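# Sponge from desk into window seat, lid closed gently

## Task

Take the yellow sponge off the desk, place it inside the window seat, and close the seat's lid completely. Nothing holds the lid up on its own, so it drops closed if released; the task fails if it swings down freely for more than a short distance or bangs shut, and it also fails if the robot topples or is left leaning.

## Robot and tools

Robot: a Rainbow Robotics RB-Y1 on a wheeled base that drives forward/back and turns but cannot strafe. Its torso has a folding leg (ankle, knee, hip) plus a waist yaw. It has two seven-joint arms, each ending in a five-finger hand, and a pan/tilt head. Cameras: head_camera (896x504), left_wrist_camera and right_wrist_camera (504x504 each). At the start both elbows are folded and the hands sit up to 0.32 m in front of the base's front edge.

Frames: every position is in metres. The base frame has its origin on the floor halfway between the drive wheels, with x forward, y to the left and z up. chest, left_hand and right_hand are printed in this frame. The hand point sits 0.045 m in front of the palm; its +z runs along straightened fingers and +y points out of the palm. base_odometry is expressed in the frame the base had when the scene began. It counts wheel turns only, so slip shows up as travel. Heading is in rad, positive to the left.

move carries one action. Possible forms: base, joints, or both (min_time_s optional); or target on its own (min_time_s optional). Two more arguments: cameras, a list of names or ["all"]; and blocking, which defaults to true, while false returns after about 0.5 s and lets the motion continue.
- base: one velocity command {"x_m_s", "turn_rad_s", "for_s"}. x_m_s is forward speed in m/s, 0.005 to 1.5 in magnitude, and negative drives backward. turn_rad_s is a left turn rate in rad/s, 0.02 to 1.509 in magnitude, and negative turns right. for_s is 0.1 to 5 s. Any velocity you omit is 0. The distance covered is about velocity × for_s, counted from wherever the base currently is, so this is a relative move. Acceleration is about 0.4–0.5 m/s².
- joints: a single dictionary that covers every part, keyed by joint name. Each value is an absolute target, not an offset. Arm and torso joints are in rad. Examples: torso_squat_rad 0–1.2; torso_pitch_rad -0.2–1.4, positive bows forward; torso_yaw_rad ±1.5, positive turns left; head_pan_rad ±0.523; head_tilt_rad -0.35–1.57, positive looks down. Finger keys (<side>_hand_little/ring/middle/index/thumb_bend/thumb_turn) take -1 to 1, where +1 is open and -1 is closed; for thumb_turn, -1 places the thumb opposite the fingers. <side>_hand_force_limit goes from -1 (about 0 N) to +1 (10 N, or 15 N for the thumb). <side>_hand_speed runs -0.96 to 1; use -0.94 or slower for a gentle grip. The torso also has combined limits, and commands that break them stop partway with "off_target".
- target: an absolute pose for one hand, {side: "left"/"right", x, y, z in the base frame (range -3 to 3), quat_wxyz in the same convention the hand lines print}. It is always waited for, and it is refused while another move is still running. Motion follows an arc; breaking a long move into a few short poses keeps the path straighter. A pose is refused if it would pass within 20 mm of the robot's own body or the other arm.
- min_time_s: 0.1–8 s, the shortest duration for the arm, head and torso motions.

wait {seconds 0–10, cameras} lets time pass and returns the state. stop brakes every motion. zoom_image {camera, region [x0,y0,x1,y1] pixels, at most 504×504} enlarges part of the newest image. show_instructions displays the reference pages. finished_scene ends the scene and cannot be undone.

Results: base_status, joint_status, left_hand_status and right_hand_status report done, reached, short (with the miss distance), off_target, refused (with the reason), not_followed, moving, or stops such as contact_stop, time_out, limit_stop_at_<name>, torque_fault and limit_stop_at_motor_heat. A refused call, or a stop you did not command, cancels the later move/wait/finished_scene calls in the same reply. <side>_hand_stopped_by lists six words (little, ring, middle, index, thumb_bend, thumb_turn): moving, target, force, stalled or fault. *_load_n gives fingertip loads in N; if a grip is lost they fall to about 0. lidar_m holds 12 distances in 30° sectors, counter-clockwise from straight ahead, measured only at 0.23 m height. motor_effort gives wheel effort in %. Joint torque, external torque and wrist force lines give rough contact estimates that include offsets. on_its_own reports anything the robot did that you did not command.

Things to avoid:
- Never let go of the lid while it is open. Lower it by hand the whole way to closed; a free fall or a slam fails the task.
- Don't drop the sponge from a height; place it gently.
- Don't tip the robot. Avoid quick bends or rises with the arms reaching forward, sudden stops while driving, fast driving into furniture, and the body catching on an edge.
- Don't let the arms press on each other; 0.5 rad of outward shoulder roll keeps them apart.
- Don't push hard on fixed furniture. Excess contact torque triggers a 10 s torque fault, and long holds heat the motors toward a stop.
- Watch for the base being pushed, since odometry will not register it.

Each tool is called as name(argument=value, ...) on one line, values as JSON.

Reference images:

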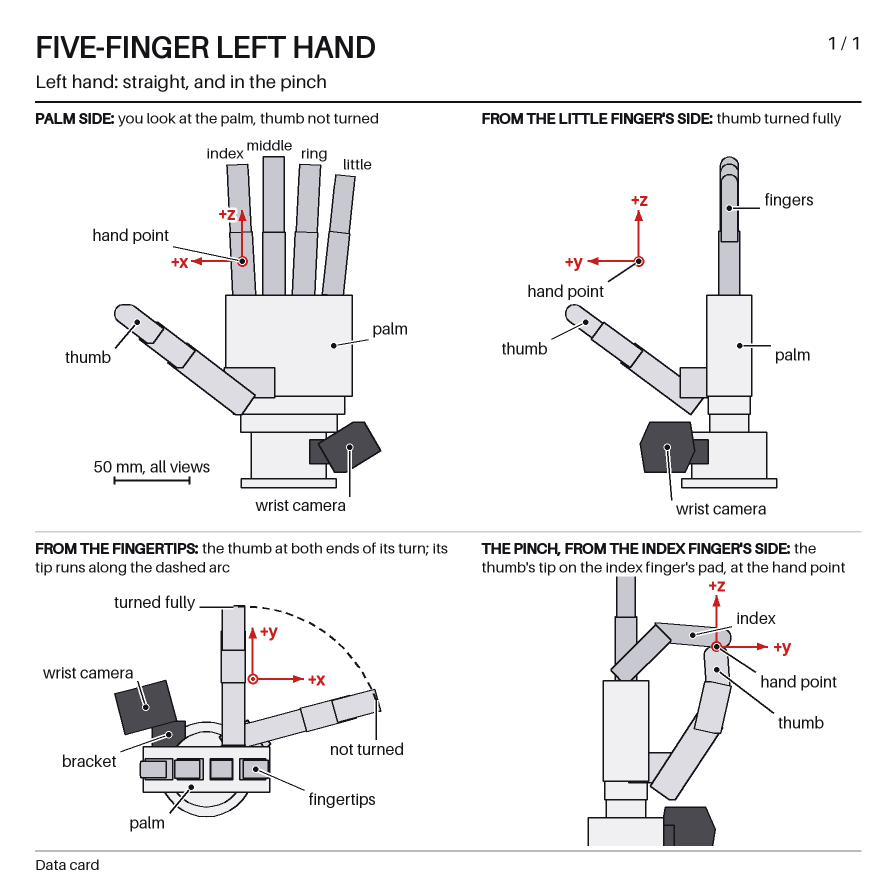

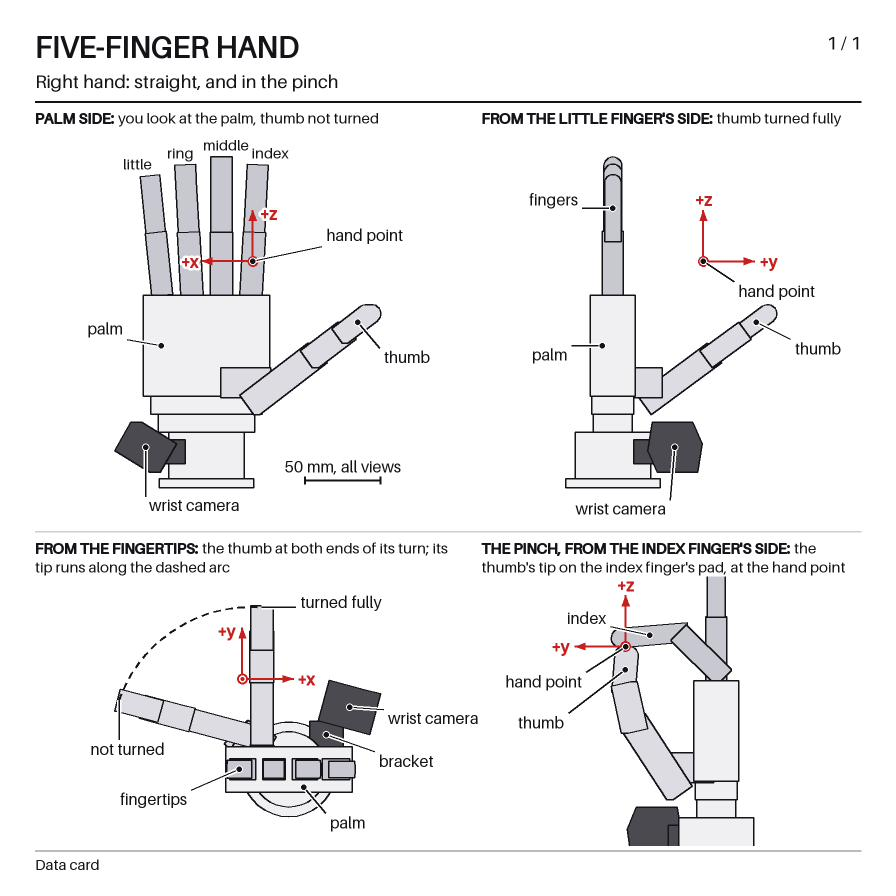

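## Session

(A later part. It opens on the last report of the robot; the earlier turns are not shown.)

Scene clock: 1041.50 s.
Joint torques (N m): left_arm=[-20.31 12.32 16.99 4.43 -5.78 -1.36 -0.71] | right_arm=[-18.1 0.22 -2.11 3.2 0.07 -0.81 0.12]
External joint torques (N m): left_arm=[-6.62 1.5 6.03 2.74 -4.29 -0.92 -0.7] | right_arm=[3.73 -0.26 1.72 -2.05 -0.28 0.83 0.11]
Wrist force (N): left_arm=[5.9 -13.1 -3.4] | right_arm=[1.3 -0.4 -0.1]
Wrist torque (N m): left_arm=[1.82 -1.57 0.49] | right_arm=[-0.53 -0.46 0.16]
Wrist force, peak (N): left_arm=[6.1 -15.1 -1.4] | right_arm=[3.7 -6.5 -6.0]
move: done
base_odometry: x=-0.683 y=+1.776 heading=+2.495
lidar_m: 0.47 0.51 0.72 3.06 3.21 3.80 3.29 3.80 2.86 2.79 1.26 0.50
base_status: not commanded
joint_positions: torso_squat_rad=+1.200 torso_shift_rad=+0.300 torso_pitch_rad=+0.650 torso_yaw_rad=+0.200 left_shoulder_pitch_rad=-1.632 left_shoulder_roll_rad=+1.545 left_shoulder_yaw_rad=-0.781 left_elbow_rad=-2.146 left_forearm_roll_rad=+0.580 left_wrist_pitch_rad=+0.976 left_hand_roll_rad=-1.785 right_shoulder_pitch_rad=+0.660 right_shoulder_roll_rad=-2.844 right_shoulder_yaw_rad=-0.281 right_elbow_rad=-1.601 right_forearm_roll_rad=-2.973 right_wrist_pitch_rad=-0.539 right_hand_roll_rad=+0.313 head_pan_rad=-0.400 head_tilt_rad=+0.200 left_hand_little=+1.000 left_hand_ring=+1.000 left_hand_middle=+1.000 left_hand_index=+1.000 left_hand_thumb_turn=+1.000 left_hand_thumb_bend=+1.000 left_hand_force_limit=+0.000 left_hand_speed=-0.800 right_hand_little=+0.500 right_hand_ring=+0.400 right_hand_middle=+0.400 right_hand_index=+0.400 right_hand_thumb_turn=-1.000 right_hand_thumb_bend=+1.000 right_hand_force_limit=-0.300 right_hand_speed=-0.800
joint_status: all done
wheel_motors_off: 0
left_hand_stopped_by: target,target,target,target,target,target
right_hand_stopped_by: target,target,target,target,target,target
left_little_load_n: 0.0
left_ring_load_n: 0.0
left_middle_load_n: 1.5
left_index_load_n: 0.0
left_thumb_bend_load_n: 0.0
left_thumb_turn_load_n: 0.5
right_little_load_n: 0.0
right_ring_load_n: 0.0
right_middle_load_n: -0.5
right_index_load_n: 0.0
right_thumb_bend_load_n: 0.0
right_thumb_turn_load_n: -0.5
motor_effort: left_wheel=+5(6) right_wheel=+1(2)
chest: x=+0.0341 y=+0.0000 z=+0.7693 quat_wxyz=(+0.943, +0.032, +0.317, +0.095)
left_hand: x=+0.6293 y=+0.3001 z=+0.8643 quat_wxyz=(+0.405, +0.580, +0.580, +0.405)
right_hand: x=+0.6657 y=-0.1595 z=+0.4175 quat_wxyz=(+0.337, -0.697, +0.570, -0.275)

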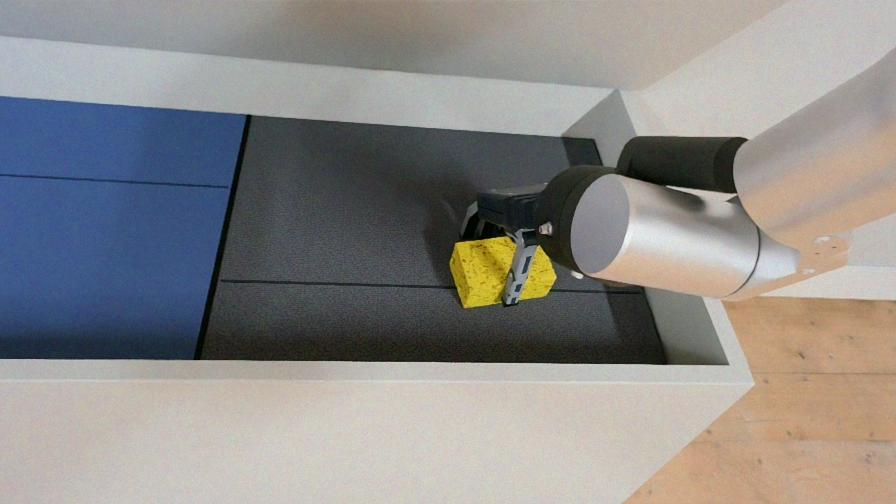

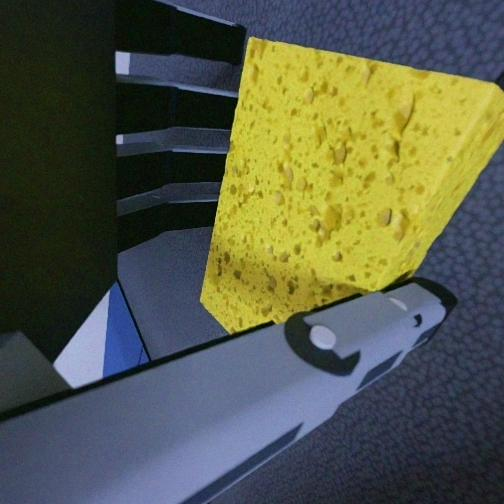

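move(target={"side":"right","x":0.664,"y":-0.16,"z":0.45,"quat_wxyz":[0.3365,-0.6972,0.5701,-0.2751]}, min_time_s=1.5, cameras=["head_camera"])

zoom_image(camera="head_camera", region=[400, 140, 680, 340])

Scene clock: 1046.60 s.
Joint torques (N m): left_arm=[-19.66 12.35 16.38 4.43 -5.54 -1.43 -0.68] | right_arm=[-22.63 0.26 -3.01 3.65 0.2 -1.07 0.16]
External joint torques (N m): left_arm=[-5.97 1.53 5.42 2.73 -4.05 -0.99 -0.68] | right_arm=[-1.27 1.39 1.09 -1.8 -0.18 0.54 0.15]
Wrist force (N): left_arm=[6.3 -13.0 -4.8] | right_arm=[0.7 3.1 6.7]
Wrist torque (N m): left_arm=[1.94 -1.73 0.51] | right_arm=[-0.37 -0.36 0.20]
Wrist force, peak (N): left_arm=[6.1 -14.9 -3.7] | right_arm=[1.6 4.0 7.2]
move: done
base_odometry: x=-0.683 y=+1.776 heading=+2.495
lidar_m: 0.48 0.50 0.71 3.05 3.21 3.80 3.28 3.80 2.86 2.78 1.28 0.48
base_status: not commanded
joint_positions: torso_squat_rad=+1.200 torso_shift_rad=+0.300 torso_pitch_rad=+0.650 torso_yaw_rad=+0.200 left_shoulder_pitch_rad=-1.632 left_shoulder_roll_rad=+1.545 left_shoulder_yaw_rad=-0.780 left_elbow_rad=-2.146 left_forearm_roll_rad=+0.580 left_wrist_pitch_rad=+0.976 left_hand_roll_rad=-1.785 right_shoulder_pitch_rad=+0.530 right_shoulder_roll_rad=-2.822 right_shoulder_yaw_rad=-0.229 right_elbow_rad=-1.679 right_forearm_roll_rad=-3.020 right_wrist_pitch_rad=-0.507 right_hand_roll_rad=+0.359 head_pan_rad=-0.400 head_tilt_rad=+0.200 left_hand_little=+1.000 left_hand_ring=+1.000 left_hand_middle=+1.000 left_hand_index=+1.000 left_hand_thumb_turn=+1.000 left_hand_thumb_bend=+1.000 left_hand_force_limit=+0.000 left_hand_speed=-0.800 right_hand_little=+0.500 right_hand_ring=+0.400 right_hand_middle=+0.400 right_hand_index=+0.400 right_hand_thumb_turn=-1.000 right_hand_thumb_bend=+1.000 right_hand_force_limit=-0.300 right_hand_speed=-0.800
joint_status: all done
wheel_motors_off: 0
left_hand_stopped_by: target,target,target,target,target,target
right_hand_stopped_by: target,target,target,target,target,target
left_little_load_n: 0.0
left_ring_load_n: 0.0
left_middle_load_n: 1.5
left_index_load_n: 0.0
left_thumb_bend_load_n: 0.0
left_thumb_turn_load_n: 0.0
right_little_load_n: 0.5
right_ring_load_n: 0.0
right_middle_load_n: 0.0
right_index_load_n: 0.0
right_thumb_bend_load_n: 0.0
right_thumb_turn_load_n: 0.0
motor_effort: left_wheel=+5(6) right_wheel=+1(2)
chest: x=+0.0341 y=+0.0000 z=+0.7693 quat_wxyz=(+0.943, +0.032, +0.318, +0.095)
left_hand: x=+0.6294 y=+0.3001 z=+0.8643 quat_wxyz=(+0.405, +0.580, +0.580, +0.405)
right_hand: x=+0.6642 y=-0.1597 z=+0.4497 quat_wxyz=(+0.337, -0.697, +0.570, -0.275)
right_hand_status: reached (checked arc that bows 5 mm and turns the hand up to 1 deg, planned for 1.5 s): 0 mm and 0.1 deg off.

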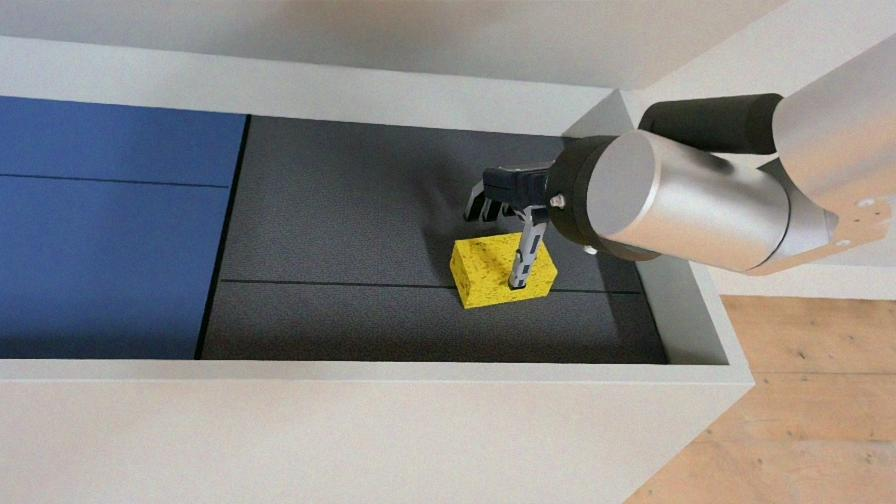

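Scaled by 1.800 from the camera's image (finer frame: 1280x720).

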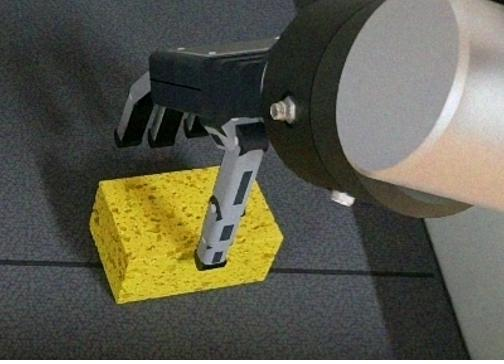

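move(target={"side":"right","x":0.65,"y":-0.16,"z":0.54,"quat_wxyz":[0.3365,-0.6972,0.5701,-0.2751]}, min_time_s=2)

move(target={"side":"right","x":0.58,"y":-0.27,"z":0.58,"quat_wxyz":[0.3365,-0.6972,0.5701,-0.2751]}, min_time_s=2.5)

move(joints={"right_shoulder_pitch_rad":-0.713,"right_shoulder_roll_rad":-3.011,"right_shoulder_yaw_rad":0.683,"right_elbow_rad":-2.482,"right_forearm_roll_rad":-3.141,"right_wrist_pitch_rad":-0.202,"right_hand_roll_rad":0.881}, min_time_s=2.5)

move(joints={"right_shoulder_pitch_rad":-1.484,"right_shoulder_roll_rad":-3.025,"right_shoulder_yaw_rad":1.490,"right_elbow_rad":-2.219,"right_forearm_roll_rad":-2.948,"right_wrist_pitch_rad":0.282,"right_hand_roll_rad":0.962}, min_time_s=2.5, cameras=["head_camera"])

move(joints={"right_shoulder_pitch_rad":-1.519,"right_shoulder_roll_rad":-3.141,"right_shoulder_yaw_rad":1.834,"right_elbow_rad":-1.5,"right_forearm_roll_rad":-3.141,"right_wrist_pitch_rad":1.453,"right_hand_roll_rad":1.397,"head_pan_rad":0.1,"head_tilt_rad":0.25}, min_time_s=2.5)

Scene clock: 1055.30 s.
Joint torques (N m): left_arm=[-19.7 12.18 16.3 4.38 -5.53 -1.36 -0.66] | right_arm=[-20.64 -7.5 -3.61 4.61 0.13 -1.11 0.2]
External joint torques (N m): left_arm=[-6.01 1.36 5.34 2.68 -4.04 -0.92 -0.66] | right_arm=[-1.27 -2.29 0.58 -1.77 -0.25 0.46 0.19]
Wrist force (N): left_arm=[5.6 -13.5 -5.2] | right_arm=[0.6 3.1 7.0]
Wrist torque (N m): left_arm=[1.93 -1.65 0.45] | right_arm=[-0.38 -0.36 0.13]
Wrist force, peak (N): left_arm=[5.9 -13.9 -5.2] | right_arm=[1.2 3.2 7.7]
move: done
base_odometry: x=-0.683 y=+1.776 heading=+2.495
lidar_m: 0.48 0.51 0.72 3.06 3.22 3.79 3.30 3.80 2.87 2.79 1.27 0.49
base_status: not commanded
joint_positions: torso_squat_rad=+1.200 torso_shift_rad=+0.300 torso_pitch_rad=+0.650 torso_yaw_rad=+0.200 left_shoulder_pitch_rad=-1.632 left_shoulder_roll_rad=+1.545 left_shoulder_yaw_rad=-0.780 left_elbow_rad=-2.146 left_forearm_roll_rad=+0.580 left_wrist_pitch_rad=+0.976 left_hand_roll_rad=-1.785 right_shoulder_pitch_rad=+0.149 right_shoulder_roll_rad=-2.830 right_shoulder_yaw_rad=-0.042 right_elbow_rad=-1.868 right_forearm_roll_rad=-3.141 right_wrist_pitch_rad=-0.400 right_hand_roll_rad=+0.429 head_pan_rad=-0.400 head_tilt_rad=+0.200 left_hand_little=+1.000 left_hand_ring=+1.000 left_hand_middle=+1.000 left_hand_index=+1.000 left_hand_thumb_turn=+1.000 left_hand_thumb_bend=+1.000 left_hand_force_limit=+0.000 left_hand_speed=-0.800 right_hand_little=+0.500 right_hand_ring=+0.400 right_hand_middle=+0.400 right_hand_index=+0.400 right_hand_thumb_turn=-1.000 right_hand_thumb_bend=+1.000 right_hand_force_limit=-0.300 right_hand_speed=-0.800
joint_status: all done
wheel_motors_off: 0
left_hand_stopped_by: target,target,target,target,target,target
right_hand_stopped_by: target,target,target,target,target,target
left_little_load_n: 0.0
left_ring_load_n: 0.5
left_middle_load_n: 1.5
left_index_load_n: 0.0
left_thumb_bend_load_n: 0.0
left_thumb_turn_load_n: 0.0
right_little_load_n: 0.0
right_ring_load_n: 0.0
right_middle_load_n: 0.0
right_index_load_n: 0.0
right_thumb_bend_load_n: 0.0
right_thumb_turn_load_n: 0.0
motor_effort: left_wheel=+5(6) right_wheel=+1(2)
chest: x=+0.0342 y=+0.0000 z=+0.7693 quat_wxyz=(+0.943, +0.032, +0.318, +0.095)
left_hand: x=+0.6295 y=+0.3001 z=+0.8643 quat_wxyz=(+0.405, +0.580, +0.580, +0.405)
right_hand: x=+0.6507 y=-0.1605 z=+0.5399 quat_wxyz=(+0.338, -0.697, +0.570, -0.275)
right_hand_status: reached (checked arc that bows 16 mm and turns the hand up to 2 deg, planned for 2.0 s): 1 mm and 0.2 deg off.
pictures: none

Scene clock: 1058.13 s.
Joint torques (N m): left_arm=[-19.52 12.3 16.49 4.36 -5.52 -1.48 -0.75] | right_arm=[-13.29 -13.59 -5.13 3.88 0.71 -1.08 0.17]
External joint torques (N m): left_arm=[-5.83 1.48 5.53 2.66 -4.03 -1.04 -0.74] | right_arm=[-1.96 1.03 0.96 -1.71 0.36 0.44 0.17]
Wrist force (N): left_arm=[6.7 -13.1 -3.8] | right_arm=[1.1 2.8 7.5]
Wrist torque (N m): left_arm=[1.99 -1.61 0.51] | right_arm=[-0.44 -0.48 0.22]
Wrist force, peak (N): left_arm=[6.7 -14.5 -3.7] | right_arm=[1.2 2.9 7.9]
move: done
base_odometry: x=-0.683 y=+1.776 heading=+2.495
lidar_m: 0.47 0.50 0.71 3.06 3.21 3.80 3.29 3.81 2.86 2.78 1.27 0.49
base_status: not commanded
joint_positions: torso_squat_rad=+1.200 torso_shift_rad=+0.300 torso_pitch_rad=+0.650 torso_yaw_rad=+0.200 left_shoulder_pitch_rad=-1.632 left_shoulder_roll_rad=+1.545 left_shoulder_yaw_rad=-0.780 left_elbow_rad=-2.146 left_forearm_roll_rad=+0.580 left_wrist_pitch_rad=+0.976 left_hand_roll_rad=-1.785 right_shoulder_pitch_rad=-0.448 right_shoulder_roll_rad=-2.579 right_shoulder_yaw_rad=+0.500 right_elbow_rad=-2.110 right_forearm_roll_rad=-2.858 right_wrist_pitch_rad=-0.281 right_hand_roll_rad=+0.496 head_pan_rad=-0.400 head_tilt_rad=+0.200 left_hand_little=+1.000 left_hand_ring=+1.000 left_hand_middle=+1.000 left_hand_index=+1.000 left_hand_thumb_turn=+1.000 left_hand_thumb_bend=+1.000 left_hand_force_limit=+0.000 left_hand_speed=-0.800 right_hand_little=+0.500 right_hand_ring=+0.400 right_hand_middle=+0.400 right_hand_index=+0.400 right_hand_thumb_turn=-1.000 right_hand_thumb_bend=+1.000 right_hand_force_limit=-0.300 right_hand_speed=-0.800
joint_status: all done
wheel_motors_off: 0
left_hand_stopped_by: target,target,target,target,target,target
right_hand_stopped_by: target,target,target,target,target,target
left_little_load_n: 0.0
left_ring_load_n: 0.0
left_middle_load_n: 1.5
left_index_load_n: 0.0
left_thumb_bend_load_n: 0.0
left_thumb_turn_load_n: 0.0
right_little_load_n: 0.0
right_ring_load_n: 0.0
right_middle_load_n: 0.0
right_index_load_n: 0.0
right_thumb_bend_load_n: 0.0
right_thumb_turn_load_n: 0.0
motor_effort: left_wheel=+5(7) right_wheel=+2(2)
chest: x=+0.0342 y=+0.0000 z=+0.7693 quat_wxyz=(+0.943, +0.032, +0.318, +0.095)
left_hand: x=+0.6295 y=+0.3001 z=+0.8642 quat_wxyz=(+0.405, +0.580, +0.580, +0.404)
right_hand: x=+0.5802 y=-0.2700 z=+0.5799 quat_wxyz=(+0.336, -0.697, +0.570, -0.275)
right_hand_status: reached (checked arc that bows 37 mm and turns the hand up to 4 deg, planned for 2.5 s): 0 mm and 0.1 deg off.
pictures: none

Scene clock: 1060.93 s.
Joint torques (N m): left_arm=[-19.62 12.18 16.36 4.38 -5.44 -1.38 -0.72] | right_arm=[-9.09 -12.12 -1.78 4.72 -0.02 -0.87 0.09]
External joint torques (N m): left_arm=[-5.93 1.36 5.4 2.69 -3.95 -0.94 -0.71] | right_arm=[-2.15 -2.39 1.05 -1.93 -0.27 0.52 0.07]
Wrist force (N): left_arm=[5.6 -15.0 -2.3] | right_arm=[-0.7 1.9 7.4]
Wrist torque (N m): left_arm=[1.89 -1.53 0.51] | right_arm=[-0.43 -0.39 0.07]
Wrist force, peak (N): left_arm=[6.2 -15.0 -2.0] | right_arm=[0.6 2.6 8.3]
move: done
base_odometry: x=-0.683 y=+1.776 heading=+2.495
lidar_m: 0.48 0.50 0.71 3.06 3.22 3.78 3.30 3.81 2.86 2.77 1.25 0.49
base_status: not commanded
joint_positions: torso_squat_rad=+1.200 torso_shift_rad=+0.300 torso_pitch_rad=+0.650 torso_yaw_rad=+0.200 left_shoulder_pitch_rad=-1.632 left_shoulder_roll_rad=+1.545 left_shoulder_yaw_rad=-0.780 left_elbow_rad=-2.146 left_forearm_roll_rad=+0.580 left_wrist_pitch_rad=+0.976 left_hand_roll_rad=-1.785 right_shoulder_pitch_rad=-0.713 right_shoulder_roll_rad=-3.011 right_shoulder_yaw_rad=+0.683 right_elbow_rad=-2.482 right_forearm_roll_rad=-3.141 right_wrist_pitch_rad=-0.202 right_hand_roll_rad=+0.881 head_pan_rad=-0.400 head_tilt_rad=+0.200 left_hand_little=+1.000 left_hand_ring=+1.000 left_hand_middle=+1.000 left_hand_index=+1.000 left_hand_thumb_turn=+1.000 left_hand_thumb_bend=+1.000 left_hand_force_limit=+0.000 left_hand_speed=-0.800 right_hand_little=+0.500 right_hand_ring=+0.400 right_hand_middle=+0.400 right_hand_index=+0.400 right_hand_thumb_turn=-1.000 right_hand_thumb_bend=+1.000 right_hand_force_limit=-0.300 right_hand_speed=-0.800
joint_status: all done
wheel_motors_off: 0
left_hand_stopped_by: target,target,target,target,target,target
right_hand_stopped_by: target,target,target,target,target,target
left_little_load_n: 0.0
left_ring_load_n: 0.0
left_middle_load_n: 1.5
left_index_load_n: 0.0
left_thumb_bend_load_n: 0.0
left_thumb_turn_load_n: 0.0
right_little_load_n: 0.0
right_ring_load_n: 0.0
right_middle_load_n: -0.5
right_index_load_n: 0.0
right_thumb_bend_load_n: 0.0
right_thumb_turn_load_n: 0.0
motor_effort: left_wheel=+5(6) right_wheel=+2(2)
chest: x=+0.0343 y=+0.0000 z=+0.7693 quat_wxyz=(+0.943, +0.032, +0.318, +0.095)
left_hand: x=+0.6296 y=+0.3001 z=+0.8641 quat_wxyz=(+0.405, +0.580, +0.580, +0.404)
right_hand: x=+0.4662 y=-0.2986 z=+0.6159 quat_wxyz=(+0.197, -0.789, +0.490, -0.312)
pictures: none

Scene clock: 1063.73 s.
Joint torques (N m): left_arm=[-19.93 12.18 16.49 4.28 -5.78 -1.39 -0.73] | right_arm=[2.53 -12.06 -7.21 5.11 0.18 -0.63 0.1]
External joint torques (N m): left_arm=[-6.24 1.35 5.53 2.59 -4.29 -0.95 -0.72] | right_arm=[-2.44 -2.68 0.96 -0.45 0.4 0.37 0.09]
Wrist force (N): left_arm=[6.4 -14.9 -0.6] | right_arm=[0.9 2.6 7.1]
Wrist torque (N m): left_arm=[1.80 -1.46 0.55] | right_arm=[-0.43 -0.46 0.20]
Wrist force, peak (N): left_arm=[6.8 -16.0 -0.6] | right_arm=[-0.5 1.7 8.4]
move: done
base_odometry: x=-0.683 y=+1.776 heading=+2.495
lidar_m: 0.47 0.50 0.70 3.06 3.21 3.79 3.30 3.80 2.87 2.78 1.28 0.49
base_status: not commanded
joint_positions: torso_squat_rad=+1.200 torso_shift_rad=+0.300 torso_pitch_rad=+0.650 torso_yaw_rad=+0.200 left_shoulder_pitch_rad=-1.632 left_shoulder_roll_rad=+1.545 left_shoulder_yaw_rad=-0.780 left_elbow_rad=-2.146 left_forearm_roll_rad=+0.580 left_wrist_pitch_rad=+0.976 left_hand_roll_rad=-1.785 right_shoulder_pitch_rad=-1.484 right_shoulder_roll_rad=-3.025 right_shoulder_yaw_rad=+1.490 right_elbow_rad=-2.219 right_forearm_roll_rad=-2.948 right_wrist_pitch_rad=+0.282 right_hand_roll_rad=+0.962 head_pan_rad=-0.400 head_tilt_rad=+0.200 left_hand_little=+1.000 left_hand_ring=+1.000 left_hand_middle=+1.000 left_hand_index=+1.000 left_hand_thumb_turn=+1.000 left_hand_thumb_bend=+1.000 left_hand_force_limit=+0.000 left_hand_speed=-0.800 right_hand_little=+0.500 right_hand_ring=+0.400 right_hand_middle=+0.400 right_hand_index=+0.400 right_hand_thumb_turn=-1.000 right_hand_thumb_bend=+1.000 right_hand_force_limit=-0.300 right_hand_speed=-0.800
joint_status: all done
wheel_motors_off: 0
left_hand_stopped_by: target,target,target,target,target,target
right_hand_stopped_by: target,target,target,target,target,target
left_little_load_n: 0.0
left_ring_load_n: -0.5
left_middle_load_n: 1.5
left_index_load_n: 0.0
left_thumb_bend_load_n: 0.0
left_thumb_turn_load_n: 0.0
right_little_load_n: 0.0
right_ring_load_n: 0.0
right_middle_load_n: 0.0
right_index_load_n: 0.0
right_thumb_bend_load_n: 0.0
right_thumb_turn_load_n: 0.0
motor_effort: left_wheel=+5(6) right_wheel=+2(2)
chest: x=+0.0343 y=+0.0000 z=+0.7692 quat_wxyz=(+0.943, +0.032, +0.318, +0.095)
left_hand: x=+0.6296 y=+0.3001 z=+0.8639 quat_wxyz=(+0.405, +0.580, +0.580, +0.404)
right_hand: x=+0.3998 y=-0.4495 z=+0.6596 quat_wxyz=(+0.306, -0.637, +0.637, -0.307)

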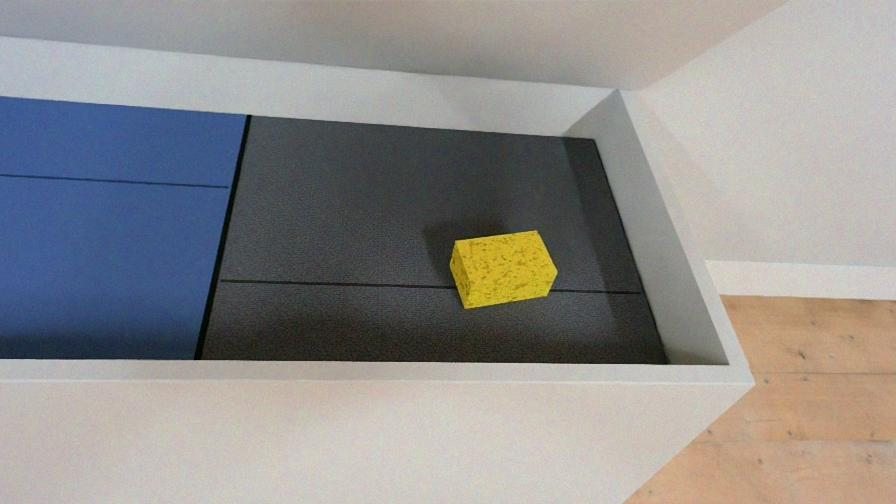

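Scene clock: 1066.53 s.
Joint torques (N m): left_arm=[-20.38 12.4 16.79 4.21 -5.95 -1.42 -0.73] | right_arm=[10.11 -10.43 -6.82 5.66 -1.44 0.38 0.07]
External joint torques (N m): left_arm=[-6.69 1.57 5.83 2.52 -4.46 -0.97 -0.72] | right_arm=[-2.94 -2.23 0.97 -0.29 -0.07 0.12 0.08]
Wrist force (N): left_arm=[6.8 -14.8 -0.2] | right_arm=[2.5 2.6 7.6]
Wrist torque (N m): left_arm=[1.92 -1.49 0.56] | right_arm=[-0.34 -0.59 0.27]
Wrist force, peak (N): left_arm=[6.7 -16.6 0.8] | right_arm=[2.1 2.6 7.9]
move: done
base_odometry: x=-0.683 y=+1.776 heading=+2.495
lidar_m: 0.48 0.50 0.71 3.06 3.22 3.79 3.29 3.79 2.87 2.78 1.26 0.49
base_status: not commanded
joint_positions: torso_squat_rad=+1.200 torso_shift_rad=+0.300 torso_pitch_rad=+0.650 torso_yaw_rad=+0.200 left_shoulder_pitch_rad=-1.632 left_shoulder_roll_rad=+1.545 left_shoulder_yaw_rad=-0.781 left_elbow_rad=-2.146 left_forearm_roll_rad=+0.580 left_wrist_pitch_rad=+0.976 left_hand_roll_rad=-1.785 right_shoulder_pitch_rad=-1.518 right_shoulder_roll_rad=-3.141 right_shoulder_yaw_rad=+1.834 right_elbow_rad=-1.500 right_forearm_roll_rad=-3.141 right_wrist_pitch_rad=+1.453 right_hand_roll_rad=+1.397 head_pan_rad=+0.100 head_tilt_rad=+0.250 left_hand_little=+1.000 left_hand_ring=+1.000 left_hand_middle=+1.000 left_hand_index=+1.000 left_hand_thumb_turn=+1.000 left_hand_thumb_bend=+1.000 left_hand_force_limit=+0.000 left_hand_speed=-0.800 right_hand_little=+0.500 right_hand_ring=+0.400 right_hand_middle=+0.400 right_hand_index=+0.400 right_hand_thumb_turn=-1.000 right_hand_thumb_bend=+1.000 right_hand_force_limit=-0.300 right_hand_speed=-0.800
joint_status: all done
wheel_motors_off: 0
left_hand_stopped_by: target,target,target,target,target,target
right_hand_stopped_by: target,target,target,target,target,target
left_little_load_n: 0.0
left_ring_load_n: 0.0
left_middle_load_n: 1.5
left_index_load_n: 0.0
left_thumb_bend_load_n: 0.0
left_thumb_turn_load_n: 0.0
right_little_load_n: 0.0
right_ring_load_n: 0.0
right_middle_load_n: 0.0
right_index_load_n: 0.0
right_thumb_bend_load_n: 0.0
right_thumb_turn_load_n: 0.0
motor_effort: left_wheel=+6(6) right_wheel=+1(2)
chest: x=+0.0343 y=+0.0000 z=+0.7692 quat_wxyz=(+0.943, +0.032, +0.318, +0.095)
left_hand: x=+0.6297 y=+0.3002 z=+0.8638 quat_wxyz=(+0.405, +0.580, +0.580, +0.404)
right_hand: x=+0.1803 y=-0.5006 z=+0.7200 quat_wxyz=(+0.367, -0.677, +0.621, -0.147)
pictures: none

move(target={"side":"left","x":0.611,"y":0.30,"z":0.849,"quat_wxyz":[0.4056,0.5794,0.5794,0.4056]}, min_time_s=1.2)

move(target={"side":"left","x":0.592,"y":0.30,"z":0.829,"quat_wxyz":[0.4056,0.5794,0.5794,0.4056]}, min_time_s=1.2)

move(target={"side":"left","x":0.571,"y":0.30,"z":0.804,"quat_wxyz":[0.4056,0.5794,0.5794,0.4056]}, min_time_s=1.2)

move(target={"side":"left","x":0.554,"y":0.30,"z":0.779,"quat_wxyz":[0.4056,0.5794,0.5794,0.4056]}, min_time_s=1.2, cameras=["head_camera","left_wrist_camera"])

Scene clock: 1079.50 s.
Joint torques (N m): left_arm=[-20.02 13.66 16.96 3.43 -6.59 -1.28 0] | right_arm=[10.11 -10.33 -6.91 5.55 -1.47 0.45 0]
External joint torques (N m): left_arm=[-7.24 2.8 6.32 1.82 -5.07 -1.01 0.01] | right_arm=[-2.93 -2.13 0.88 -0.4 -0.1 0.19 0]
Wrist force (N): left_arm=[6.9 -15.6 -0.9] | right_arm=[2.7 1.4 7.4]
Wrist torque (N m): left_arm=[1.97 -1.46 0.78] | right_arm=[-0.52 -0.57 0.23]
Wrist force, peak (N): left_arm=[15.6 -16.2 -0.6] | right_arm=[2.9 2.2 8.4]
move: done
base_odometry: x=-0.683 y=+1.776 heading=+2.495
lidar_m: 0.47 0.50 0.70 3.05 3.21 3.80 3.31 3.79 2.86 2.79 1.26 0.49
base_status: not commanded
joint_positions: torso_squat_rad=+1.200 torso_shift_rad=+0.300 torso_pitch_rad=+0.650 torso_yaw_rad=+0.200 left_shoulder_pitch_rad=-1.571 left_shoulder_roll_rad=+1.588 left_shoulder_yaw_rad=-0.789 left_elbow_rad=-2.237 left_forearm_roll_rad=+0.504 left_wrist_pitch_rad=+0.984 left_hand_roll_rad=-1.692 right_shoulder_pitch_rad=-1.518 right_shoulder_roll_rad=-3.141 right_shoulder_yaw_rad=+1.834 right_elbow_rad=-1.500 right_forearm_roll_rad=-3.141 right_wrist_pitch_rad=+1.453 right_hand_roll_rad=+1.397 head_pan_rad=+0.100 head_tilt_rad=+0.250 left_hand_little=+1.000 left_hand_ring=+1.000 left_hand_middle=+1.000 left_hand_index=+1.000 left_hand_thumb_turn=+1.000 left_hand_thumb_bend=+1.000 left_hand_force_limit=+0.000 left_hand_speed=-0.800 right_hand_little=+0.500 right_hand_ring=+0.400 right_hand_middle=+0.400 right_hand_index=+0.400 right_hand_thumb_turn=-1.000 right_hand_thumb_bend=+1.000 right_hand_force_limit=-0.300 right_hand_speed=-0.800
joint_status: all done
wheel_motors_off: 0
left_hand_stopped_by: target,target,target,target,target,target
right_hand_stopped_by: target,target,target,target,target,target
left_little_load_n: 0.0
left_ring_load_n: 0.0
left_middle_load_n: 2.0
left_index_load_n: 0.0
left_thumb_bend_load_n: -0.5
left_thumb_turn_load_n: 0.0
right_little_load_n: 0.0
right_ring_load_n: 0.0
right_middle_load_n: 0.0
right_index_load_n: 0.0
right_thumb_bend_load_n: 0.0
right_thumb_turn_load_n: 0.0
motor_effort: left_wheel=+4(6) right_wheel=+1(2)
chest: x=+0.0343 y=+0.0000 z=+0.7692 quat_wxyz=(+0.943, +0.032, +0.318, +0.095)
left_hand: x=+0.6108 y=+0.3002 z=+0.8466 quat_wxyz=(+0.404, +0.580, +0.581, +0.404)
left_hand_status: reached (checked arc that bows 4 mm and turns the hand up to 0 deg, planned for 1.2 s): 2 mm and 0.3 deg off.
right_hand: x=+0.1803 y=-0.5005 z=+0.7200 quat_wxyz=(+0.367, -0.677, +0.621, -0.147)
pictures: none

Scene clock: 1081.03 s.
Joint torques (N m): left_arm=[-19.43 12.45 16.81 2.59 -6.78 -1.23 -0.04] | right_arm=[10.16 -10.44 -7.04 5.58 -1.35 0.36 0.08]
External joint torques (N m): left_arm=[-7.52 1.52 6.58 1.29 -5.23 -1.15 -0.04] | right_arm=[-2.88 -2.24 0.75 -0.37 0.03 0.1 0.08]
Wrist force (N): left_arm=[8.7 -16.4 -2.3] | right_arm=[3.3 2.2 7.7]
Wrist torque (N m): left_arm=[2.03 -1.39 0.90] | right_arm=[-0.44 -0.70 0.30]
Wrist force, peak (N): left_arm=[16.3 -16.3 -2.8] | right_arm=[3.5 2.3 7.7]
move: done
base_odometry: x=-0.683 y=+1.776 heading=+2.494
lidar_m: 0.47 0.51 0.71 3.06 3.23 3.80 3.29 3.80 2.86 2.78 1.26 0.50
base_status: not commanded
joint_positions: torso_squat_rad=+1.200 torso_shift_rad=+0.300 torso_pitch_rad=+0.650 torso_yaw_rad=+0.200 left_shoulder_pitch_rad=-1.502 left_shoulder_roll_rad=+1.622 left_shoulder_yaw_rad=-0.806 left_elbow_rad=-2.324 left_forearm_roll_rad=+0.403 left_wrist_pitch_rad=+0.997 left_hand_roll_rad=-1.594 right_shoulder_pitch_rad=-1.518 right_shoulder_roll_rad=-3.141 right_shoulder_yaw_rad=+1.834 right_elbow_rad=-1.500 right_forearm_roll_rad=-3.141 right_wrist_pitch_rad=+1.453 right_hand_roll_rad=+1.397 head_pan_rad=+0.100 head_tilt_rad=+0.250 left_hand_little=+1.000 left_hand_ring=+1.000 left_hand_middle=+1.000 left_hand_index=+1.000 left_hand_thumb_turn=+1.000 left_hand_thumb_bend=+1.000 left_hand_force_limit=+0.000 left_hand_speed=-0.800 right_hand_little=+0.500 right_hand_ring=+0.400 right_hand_middle=+0.400 right_hand_index=+0.400 right_hand_thumb_turn=-1.000 right_hand_thumb_bend=+1.000 right_hand_force_limit=-0.300 right_hand_speed=-0.800
joint_status: all done
wheel_motors_off: 0
left_hand_stopped_by: target,target,target,target,target,target
right_hand_stopped_by: target,target,target,target,target,target
left_little_load_n: 0.0
left_ring_load_n: 0.0
left_middle_load_n: 1.5
left_index_load_n: 0.0
left_thumb_bend_load_n: 0.0
left_thumb_turn_load_n: 0.0
right_little_load_n: 0.0
right_ring_load_n: 0.0
right_middle_load_n: -0.5
right_index_load_n: 0.0
right_thumb_bend_load_n: 0.0
right_thumb_turn_load_n: 0.0
motor_effort: left_wheel=+4(5) right_wheel=+2(2)
chest: x=+0.0343 y=+0.0000 z=+0.7692 quat_wxyz=(+0.943, +0.032, +0.318, +0.095)
left_hand: x=+0.5917 y=+0.3003 z=+0.8267 quat_wxyz=(+0.404, +0.580, +0.581, +0.404)
left_hand_status: reached (checked arc that bows 3 mm and turns the hand up to 0 deg, planned for 1.2 s): 2 mm and 0.3 deg off.
right_hand: x=+0.1804 y=-0.5005 z=+0.7200 quat_wxyz=(+0.367, -0.677, +0.621, -0.147)
pictures: none

Scene clock: 1082.57 s.
Joint torques (N m): left_arm=[-19.75 12.19 17.31 1.19 -7.51 -1.1 -0.07] | right_arm=[10.04 -10.4 -7 5.58 -1.46 0.38 -0.01]
External joint torques (N m): left_arm=[-8.71 1.17 7.59 0.51 -5.93 -1.22 -0.07] | right_arm=[-3 -2.2 0.79 -0.38 -0.08 0.12 0]
Wrist force (N): left_arm=[10.5 -17.0 -1.5] | right_arm=[2.3 1.4 7.9]
Wrist torque (N m): left_arm=[2.11 -1.22 1.06] | right_arm=[-0.56 -0.58 0.24]
Wrist force, peak (N): left_arm=[17.5 -16.4 -3.5] | right_arm=[3.2 2.7 8.0]
move: done
base_odometry: x=-0.683 y=+1.776 heading=+2.494
lidar_m: 0.47 0.50 0.71 3.06 3.20 3.81 3.29 3.80 2.87 2.78 1.27 0.49
base_status: not commanded
joint_positions: torso_squat_rad=+1.200 torso_shift_rad=+0.300 torso_pitch_rad=+0.650 torso_yaw_rad=+0.200 left_shoulder_pitch_rad=-1.419 left_shoulder_roll_rad=+1.644 left_shoulder_yaw_rad=-0.836 left_elbow_rad=-2.410 left_forearm_roll_rad=+0.268 left_wrist_pitch_rad=+1.024 left_hand_roll_rad=-1.490 right_shoulder_pitch_rad=-1.518 right_shoulder_roll_rad=-3.141 right_shoulder_yaw_rad=+1.834 right_elbow_rad=-1.500 right_forearm_roll_rad=-3.141 right_wrist_pitch_rad=+1.453 right_hand_roll_rad=+1.397 head_pan_rad=+0.100 head_tilt_rad=+0.250 left_hand_little=+1.000 left_hand_ring=+1.000 left_hand_middle=+1.000 left_hand_index=+1.000 left_hand_thumb_turn=+1.000 left_hand_thumb_bend=+1.000 left_hand_force_limit=+0.000 left_hand_speed=-0.800 right_hand_little=+0.500 right_hand_ring=+0.400 right_hand_middle=+0.400 right_hand_index=+0.400 right_hand_thumb_turn=-1.000 right_hand_thumb_bend=+1.000 right_hand_force_limit=-0.300 right_hand_speed=-0.800
joint_status: all done
wheel_motors_off: 0
left_hand_stopped_by: target,target,target,target,target,target
right_hand_stopped_by: target,target,target,target,target,target
left_little_load_n: 0.0
left_ring_load_n: 0.0
left_middle_load_n: 2.0
left_index_load_n: 0.0
left_thumb_bend_load_n: 0.0
left_thumb_turn_load_n: 0.0
right_little_load_n: 0.0
right_ring_load_n: 0.0
right_middle_load_n: 0.0
right_index_load_n: 0.0
right_thumb_bend_load_n: 0.0
right_thumb_turn_load_n: 0.0
motor_effort: left_wheel=+5(5) right_wheel=+1(2)
chest: x=+0.0343 y=+0.0000 z=+0.7692 quat_wxyz=(+0.943, +0.032, +0.318, +0.095)
left_hand: x=+0.5705 y=+0.3006 z=+0.8016 quat_wxyz=(+0.404, +0.580, +0.581, +0.404)
left_hand_status: reached (checked arc that bows 3 mm and turns the hand up to 1 deg, planned for 1.2 s): 2 mm and 0.4 deg off.
right_hand: x=+0.1804 y=-0.5005 z=+0.7201 quat_wxyz=(+0.367, -0.677, +0.621, -0.147)
pictures: none

Scene clock: 1084.10 s.
Joint torques (N m): left_arm=[-18.96 8.78 16.49 0.69 -7.6 -0.73 -0.01] | right_arm=[10.19 -10.4 -6.91 5.59 -1.38 0.48 0.07]
External joint torques (N m): left_arm=[-8.55 -2.35 7.23 0.85 -5.99 -1 -0.01] | right_arm=[-2.85 -2.2 0.88 -0.37 -0.01 0.22 0.07]
Wrist force (N): left_arm=[11.7 -17.4 -7.7] | right_arm=[2.7 2.0 7.4]
Wrist torque (N m): left_arm=[2.39 -1.27 1.12] | right_arm=[-0.46 -0.59 0.28]
Wrist force, peak (N): left_arm=[11.9 -17.9 -7.8] | right_arm=[2.9 2.3 8.2]
move: done
base_odometry: x=-0.683 y=+1.776 heading=+2.494
lidar_m: 0.47 0.51 0.72 3.06 3.22 3.80 3.29 3.79 2.87 2.78 1.28 0.49
base_status: not commanded
joint_positions: torso_squat_rad=+1.200 torso_shift_rad=+0.300 torso_pitch_rad=+0.650 torso_yaw_rad=+0.200 left_shoulder_pitch_rad=-1.340 left_shoulder_roll_rad=+1.639 left_shoulder_yaw_rad=-0.875 left_elbow_rad=-2.466 left_forearm_roll_rad=+0.129 left_wrist_pitch_rad=+1.057 left_hand_roll_rad=-1.413 right_shoulder_pitch_rad=-1.518 right_shoulder_roll_rad=-3.141 right_shoulder_yaw_rad=+1.834 right_elbow_rad=-1.500 right_forearm_roll_rad=-3.141 right_wrist_pitch_rad=+1.453 right_hand_roll_rad=+1.397 head_pan_rad=+0.100 head_tilt_rad=+0.250 left_hand_little=+1.000 left_hand_ring=+1.000 left_hand_middle=+1.000 left_hand_index=+1.000 left_hand_thumb_turn=+1.000 left_hand_thumb_bend=+1.000 left_hand_force_limit=+0.000 left_hand_speed=-0.800 right_hand_little=+0.500 right_hand_ring=+0.400 right_hand_middle=+0.400 right_hand_index=+0.400 right_hand_thumb_turn=-1.000 right_hand_thumb_bend=+1.000 right_hand_force_limit=-0.300 right_hand_speed=-0.800
joint_status: all done
wheel_motors_off: 0
left_hand_stopped_by: target,target,target,target,target,target
right_hand_stopped_by: target,target,target,target,target,target
left_little_load_n: 0.0
left_ring_load_n: 0.0
left_middle_load_n: 1.5
left_index_load_n: 0.0
left_thumb_bend_load_n: 0.0
left_thumb_turn_load_n: 0.0
right_little_load_n: 0.0
right_ring_load_n: 0.0
right_middle_load_n: -0.5
right_index_load_n: 0.0
right_thumb_bend_load_n: 0.0
right_thumb_turn_load_n: 0.0
motor_effort: left_wheel=+4(5) right_wheel=+1(2)
chest: x=+0.0343 y=+0.0000 z=+0.7693 quat_wxyz=(+0.943, +0.032, +0.318, +0.095)
left_hand: x=+0.5534 y=+0.3008 z=+0.7769 quat_wxyz=(+0.403, +0.580, +0.581, +0.404)
left_hand_status: reached (checked arc that bows 1 mm and turns the hand up to 1 deg, planned for 1.2 s): 2 mm and 0.3 deg off.
right_hand: x=+0.1803 y=-0.5005 z=+0.7201 quat_wxyz=(+0.367, -0.677, +0.621, -0.147)

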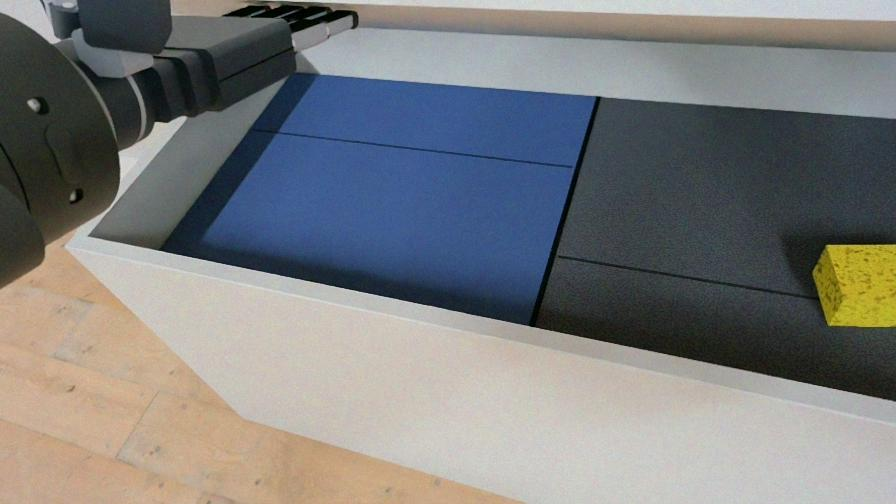

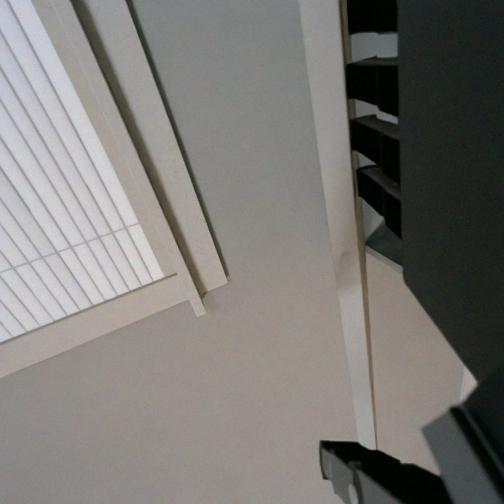

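move(target={"side":"left","x":0.537,"y":0.30,"z":0.753,"quat_wxyz":[0.4056,0.5794,0.5794,0.4056]}, min_time_s=1.2)

move(target={"side":"left","x":0.521,"y":0.30,"z":0.727,"quat_wxyz":[0.4056,0.5794,0.5794,0.4056]}, min_time_s=1.2)

move(target={"side":"left","x":0.509,"y":0.30,"z":0.700,"quat_wxyz":[0.4056,0.5794,0.5794,0.4056]}, min_time_s=1.2)

move(target={"side":"left","x":0.500,"y":0.30,"z":0.675,"quat_wxyz":[0.4056,0.5794,0.5794,0.4056]}, min_time_s=1.2, cameras=["head_camera"])

Scene clock: 1089.83 s.
Joint torques (N m): left_arm=[-19.79 10.41 18.07 -2.38 -8.83 0.15 0.1] | right_arm=[10 -10.52 -6.75 5.55 -1.56 0.37 -0.02]
External joint torques (N m): left_arm=[-9.97 -0.82 9.28 -1.19 -7.21 -0.24 0.11] | right_arm=[-3.05 -2.32 1.04 -0.41 -0.18 0.11 -0.01]
Wrist force (N): left_arm=[10.7 -20.6 6.3] | right_arm=[2.6 1.6 7.5]
Wrist torque (N m): left_arm=[1.89 -0.88 1.21] | right_arm=[-0.55 -0.57 0.25]
Wrist force, peak (N): left_arm=[11.4 -21.5 6.4] | right_arm=[3.1 3.1 7.7]
move: done
base_odometry: x=-0.683 y=+1.776 heading=+2.495
lidar_m: 0.48 0.50 0.71 3.05 3.22 3.80 3.30 3.80 2.87 2.79 1.27 0.49
base_status: not commanded
joint_positions: torso_squat_rad=+1.200 torso_shift_rad=+0.300 torso_pitch_rad=+0.651 torso_yaw_rad=+0.200 left_shoulder_pitch_rad=-1.259 left_shoulder_roll_rad=+1.618 left_shoulder_yaw_rad=-0.922 left_elbow_rad=-2.506 left_forearm_roll_rad=-0.017 left_wrist_pitch_rad=+1.097 left_hand_roll_rad=-1.353 right_shoulder_pitch_rad=-1.518 right_shoulder_roll_rad=-3.141 right_shoulder_yaw_rad=+1.834 right_elbow_rad=-1.500 right_forearm_roll_rad=-3.141 right_wrist_pitch_rad=+1.453 right_hand_roll_rad=+1.397 head_pan_rad=+0.100 head_tilt_rad=+0.250 left_hand_little=+1.000 left_hand_ring=+1.000 left_hand_middle=+1.000 left_hand_index=+1.000 left_hand_thumb_turn=+1.000 left_hand_thumb_bend=+1.000 left_hand_force_limit=+0.000 left_hand_speed=-0.800 right_hand_little=+0.500 right_hand_ring=+0.400 right_hand_middle=+0.400 right_hand_index=+0.400 right_hand_thumb_turn=-1.000 right_hand_thumb_bend=+1.000 right_hand_force_limit=-0.300 right_hand_speed=-0.800
joint_status: all done
wheel_motors_off: 0
left_hand_stopped_by: target,target,target,target,target,target
right_hand_stopped_by: target,target,target,target,target,target
left_little_load_n: 0.0
left_ring_load_n: 0.5
left_middle_load_n: 2.0
left_index_load_n: 0.0
left_thumb_bend_load_n: -0.5
left_thumb_turn_load_n: 0.0
right_little_load_n: 0.0
right_ring_load_n: 0.0
right_middle_load_n: 0.0
right_index_load_n: 0.0
right_thumb_bend_load_n: 0.0
right_thumb_turn_load_n: 0.0
motor_effort: left_wheel=+5(6) right_wheel=+1(2)
chest: x=+0.0344 y=+0.0000 z=+0.7692 quat_wxyz=(+0.943, +0.032, +0.318, +0.095)
left_hand: x=+0.5365 y=+0.3009 z=+0.7501 quat_wxyz=(+0.403, +0.580, +0.581, +0.404)
left_hand_status: reached (checked arc that bows 1 mm and turns the hand up to 1 deg, planned for 1.2 s): 3 mm and 0.4 deg off.
right_hand: x=+0.1804 y=-0.5005 z=+0.7200 quat_wxyz=(+0.367, -0.677, +0.621, -0.146)
pictures: none

Scene clock: 1091.37 s.
Joint torques (N m): left_arm=[-18.89 11.36 17.29 -5.01 -9.16 1.04 0.11] | right_arm=[10.24 -10.64 -6.86 5.58 -1.43 0.44 0.01]
External joint torques (N m): left_arm=[-9.63 0.08 8.98 -2.76 -7.52 0.58 0.12] | right_arm=[-2.8 -2.43 0.92 -0.38 -0.06 0.18 0.02]
Wrist force (N): left_arm=[9.9 -21.0 12.3] | right_arm=[2.6 2.1 7.4]
Wrist torque (N m): left_arm=[1.40 -0.81 1.28] | right_arm=[-0.40 -0.62 0.30]
Wrist force, peak (N): left_arm=[9.7 -22.3 13.4] | right_arm=[3.1 2.0 7.9]
move: done
base_odometry: x=-0.683 y=+1.776 heading=+2.494
lidar_m: 0.47 0.50 0.71 3.06 3.21 3.80 3.30 3.80 2.87 2.79 1.27 0.49
base_status: not commanded
joint_positions: torso_squat_rad=+1.200 torso_shift_rad=+0.300 torso_pitch_rad=+0.651 torso_yaw_rad=+0.200 left_shoulder_pitch_rad=-1.179 left_shoulder_roll_rad=+1.583 left_shoulder_yaw_rad=-0.973 left_elbow_rad=-2.527 left_forearm_roll_rad=-0.163 left_wrist_pitch_rad=+1.135 left_hand_roll_rad=-1.310 right_shoulder_pitch_rad=-1.518 right_shoulder_roll_rad=-3.141 right_shoulder_yaw_rad=+1.834 right_elbow_rad=-1.500 right_forearm_roll_rad=-3.141 right_wrist_pitch_rad=+1.453 right_hand_roll_rad=+1.397 head_pan_rad=+0.100 head_tilt_rad=+0.250 left_hand_little=+1.000 left_hand_ring=+1.000 left_hand_middle=+1.000 left_hand_index=+1.000 left_hand_thumb_turn=+1.000 left_hand_thumb_bend=+1.000 left_hand_force_limit=+0.000 left_hand_speed=-0.800 right_hand_little=+0.500 right_hand_ring=+0.400 right_hand_middle=+0.400 right_hand_index=+0.400 right_hand_thumb_turn=-1.000 right_hand_thumb_bend=+1.000 right_hand_force_limit=-0.300 right_hand_speed=-0.800
joint_status: all done
wheel_motors_off: 0
left_hand_stopped_by: target,target,target,target,target,target
right_hand_stopped_by: target,target,target,target,target,target
left_little_load_n: 0.0
left_ring_load_n: 1.0
left_middle_load_n: 1.5
left_index_load_n: 0.0
left_thumb_bend_load_n: 0.0
left_thumb_turn_load_n: 0.0
right_little_load_n: 0.0
right_ring_load_n: 0.0
right_middle_load_n: 0.0
right_index_load_n: 0.0
right_thumb_bend_load_n: 0.0
right_thumb_turn_load_n: 0.0
motor_effort: left_wheel=+3(6) right_wheel=+2(2)
chest: x=+0.0345 y=+0.0000 z=+0.7692 quat_wxyz=(+0.943, +0.032, +0.318, +0.095)
left_hand: x=+0.5204 y=+0.3009 z=+0.7242 quat_wxyz=(+0.403, +0.580, +0.581, +0.404)
left_hand_status: reached (checked arc that bows 1 mm and turns the hand up to 1 deg, planned for 1.2 s): 3 mm and 0.4 deg off.
right_hand: x=+0.1805 y=-0.5005 z=+0.7199 quat_wxyz=(+0.367, -0.677, +0.621, -0.146)
pictures: none

Scene clock: 1092.90 s.
Joint torques (N m): left_arm=[-18.05 11.13 16.42 -5.86 -8.96 1.42 0.38] | right_arm=[10.03 -10.43 -6.79 5.6 -1.43 0.47 0.03]
External joint torques (N m): left_arm=[-9.21 -0.17 8.5 -2.62 -7.31 0.9 0.38] | right_arm=[-3.01 -2.22 1 -0.36 -0.06 0.2 0.03]
Wrist force (N): left_arm=[8.7 -21.3 13.4] | right_arm=[2.3 2.0 7.5]
Wrist torque (N m): left_arm=[1.43 -0.97 1.33] | right_arm=[-0.47 -0.55 0.25]
Wrist force, peak (N): left_arm=[10.6 -22.1 15.2] | right_arm=[2.7 2.1 8.2]
move: done
base_odometry: x=-0.683 y=+1.776 heading=+2.494
lidar_m: 0.47 0.50 0.71 3.06 3.21 3.80 3.30 3.80 2.86 2.79 1.27 0.49
base_status: not commanded
joint_positions: torso_squat_rad=+1.200 torso_shift_rad=+0.300 torso_pitch_rad=+0.651 torso_yaw_rad=+0.200 left_shoulder_pitch_rad=-1.107 left_shoulder_roll_rad=+1.529 left_shoulder_yaw_rad=-1.026 left_elbow_rad=-2.515 left_forearm_roll_rad=-0.301 left_wrist_pitch_rad=+1.160 left_hand_roll_rad=-1.285 right_shoulder_pitch_rad=-1.518 right_shoulder_roll_rad=-3.141 right_shoulder_yaw_rad=+1.834 right_elbow_rad=-1.500 right_forearm_roll_rad=-3.141 right_wrist_pitch_rad=+1.453 right_hand_roll_rad=+1.397 head_pan_rad=+0.100 head_tilt_rad=+0.250 left_hand_little=+1.000 left_hand_ring=+1.000 left_hand_middle=+1.000 left_hand_index=+1.000 left_hand_thumb_turn=+1.000 left_hand_thumb_bend=+1.000 left_hand_force_limit=+0.000 left_hand_speed=-0.800 right_hand_little=+0.500 right_hand_ring=+0.400 right_hand_middle=+0.400 right_hand_index=+0.400 right_hand_thumb_turn=-1.000 right_hand_thumb_bend=+1.000 right_hand_force_limit=-0.300 right_hand_speed=-0.800
joint_status: all done
wheel_motors_off: 0
left_hand_stopped_by: target,target,target,target,target,target
right_hand_stopped_by: target,target,target,target,target,target
left_little_load_n: 0.0
left_ring_load_n: 1.0
left_middle_load_n: 1.0
left_index_load_n: 0.0
left_thumb_bend_load_n: 0.0
left_thumb_turn_load_n: 0.0
right_little_load_n: 0.0
right_ring_load_n: 0.0
right_middle_load_n: 0.0
right_index_load_n: 0.0
right_thumb_bend_load_n: 0.0
right_thumb_turn_load_n: 0.0
motor_effort: left_wheel=+3(4) right_wheel=+1(2)
chest: x=+0.0345 y=+0.0000 z=+0.7692 quat_wxyz=(+0.943, +0.032, +0.318, +0.095)
left_hand: x=+0.5082 y=+0.3009 z=+0.6975 quat_wxyz=(+0.403, +0.580, +0.581, +0.404)
left_hand_status: reached (checked arc that bows 2 mm and turns the hand up to 1 deg, planned for 1.2 s): 3 mm and 0.4 deg off.
right_hand: x=+0.1804 y=-0.5005 z=+0.7199 quat_wxyz=(+0.366, -0.677, +0.621, -0.146)
pictures: none

Scene clock: 1094.43 s.
Joint torques (N m): left_arm=[-15.89 10.4 14.63 -7.18 -7.74 1.19 0.46] | right_arm=[10.03 -10.3 -6.74 5.68 -1.49 0.44 0.05]
External joint torques (N m): left_arm=[-7.38 -0.86 7.03 -3.19 -6.08 0.64 0.46] | right_arm=[-3.01 -2.09 1.05 -0.28 -0.11 0.18 0.06]
Wrist force (N): left_arm=[8.4 -18.6 12.8] | right_arm=[2.5 1.8 7.5]
Wrist torque (N m): left_arm=[0.72 -0.90 1.36] | right_arm=[-0.52 -0.58 0.28]
Wrist force, peak (N): left_arm=[14.5 -19.7 14.3] | right_arm=[2.6 2.8 7.7]
move: done
base_odometry: x=-0.683 y=+1.776 heading=+2.494
lidar_m: 0.46 0.50 0.72 3.06 3.22 3.79 3.30 3.80 2.87 2.79 1.27 0.49
base_status: not commanded
joint_positions: torso_squat_rad=+1.200 torso_shift_rad=+0.300 torso_pitch_rad=+0.651 torso_yaw_rad=+0.200 left_shoulder_pitch_rad=-1.050 left_shoulder_roll_rad=+1.473 left_shoulder_yaw_rad=-1.071 left_elbow_rad=-2.483 left_forearm_roll_rad=-0.416 left_wrist_pitch_rad=+1.172 left_hand_roll_rad=-1.266 right_shoulder_pitch_rad=-1.518 right_shoulder_roll_rad=-3.141 right_shoulder_yaw_rad=+1.834 right_elbow_rad=-1.500 right_forearm_roll_rad=-3.141 right_wrist_pitch_rad=+1.453 right_hand_roll_rad=+1.397 head_pan_rad=+0.100 head_tilt_rad=+0.250 left_hand_little=+1.000 left_hand_ring=+1.000 left_hand_middle=+1.000 left_hand_index=+1.000 left_hand_thumb_turn=+1.000 left_hand_thumb_bend=+1.000 left_hand_force_limit=+0.000 left_hand_speed=-0.800 right_hand_little=+0.500 right_hand_ring=+0.400 right_hand_middle=+0.400 right_hand_index=+0.400 right_hand_thumb_turn=-1.000 right_hand_thumb_bend=+1.000 right_hand_force_limit=-0.300 right_hand_speed=-0.800
joint_status: all done
wheel_motors_off: 0
left_hand_stopped_by: target,target,target,target,target,target
right_hand_stopped_by: target,target,target,target,target,target
left_little_load_n: 0.0
left_ring_load_n: 0.5
left_middle_load_n: 0.5
left_index_load_n: 0.0
left_thumb_bend_load_n: 0.0
left_thumb_turn_load_n: 0.0
right_little_load_n: 0.0
right_ring_load_n: 0.0
right_middle_load_n: 0.0
right_index_load_n: 0.0
right_thumb_bend_load_n: 0.0
right_thumb_turn_load_n: 0.0
motor_effort: left_wheel=+2(4) right_wheel=+1(2)
chest: x=+0.0345 y=+0.0000 z=+0.7692 quat_wxyz=(+0.943, +0.032, +0.318, +0.095)
left_hand: x=+0.4993 y=+0.3008 z=+0.6730 quat_wxyz=(+0.403, +0.580, +0.581, +0.405)
left_hand_status: reached (checked arc that bows 2 mm and turns the hand up to 1 deg, planned for 1.2 s): 2 mm and 0.3 deg off.
right_hand: x=+0.1804 y=-0.5006 z=+0.7199 quat_wxyz=(+0.367, -0.677, +0.621, -0.146)

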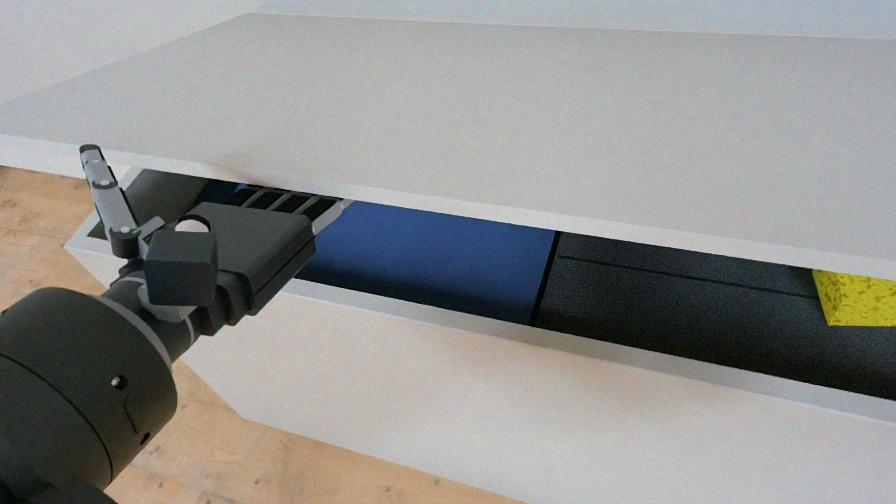

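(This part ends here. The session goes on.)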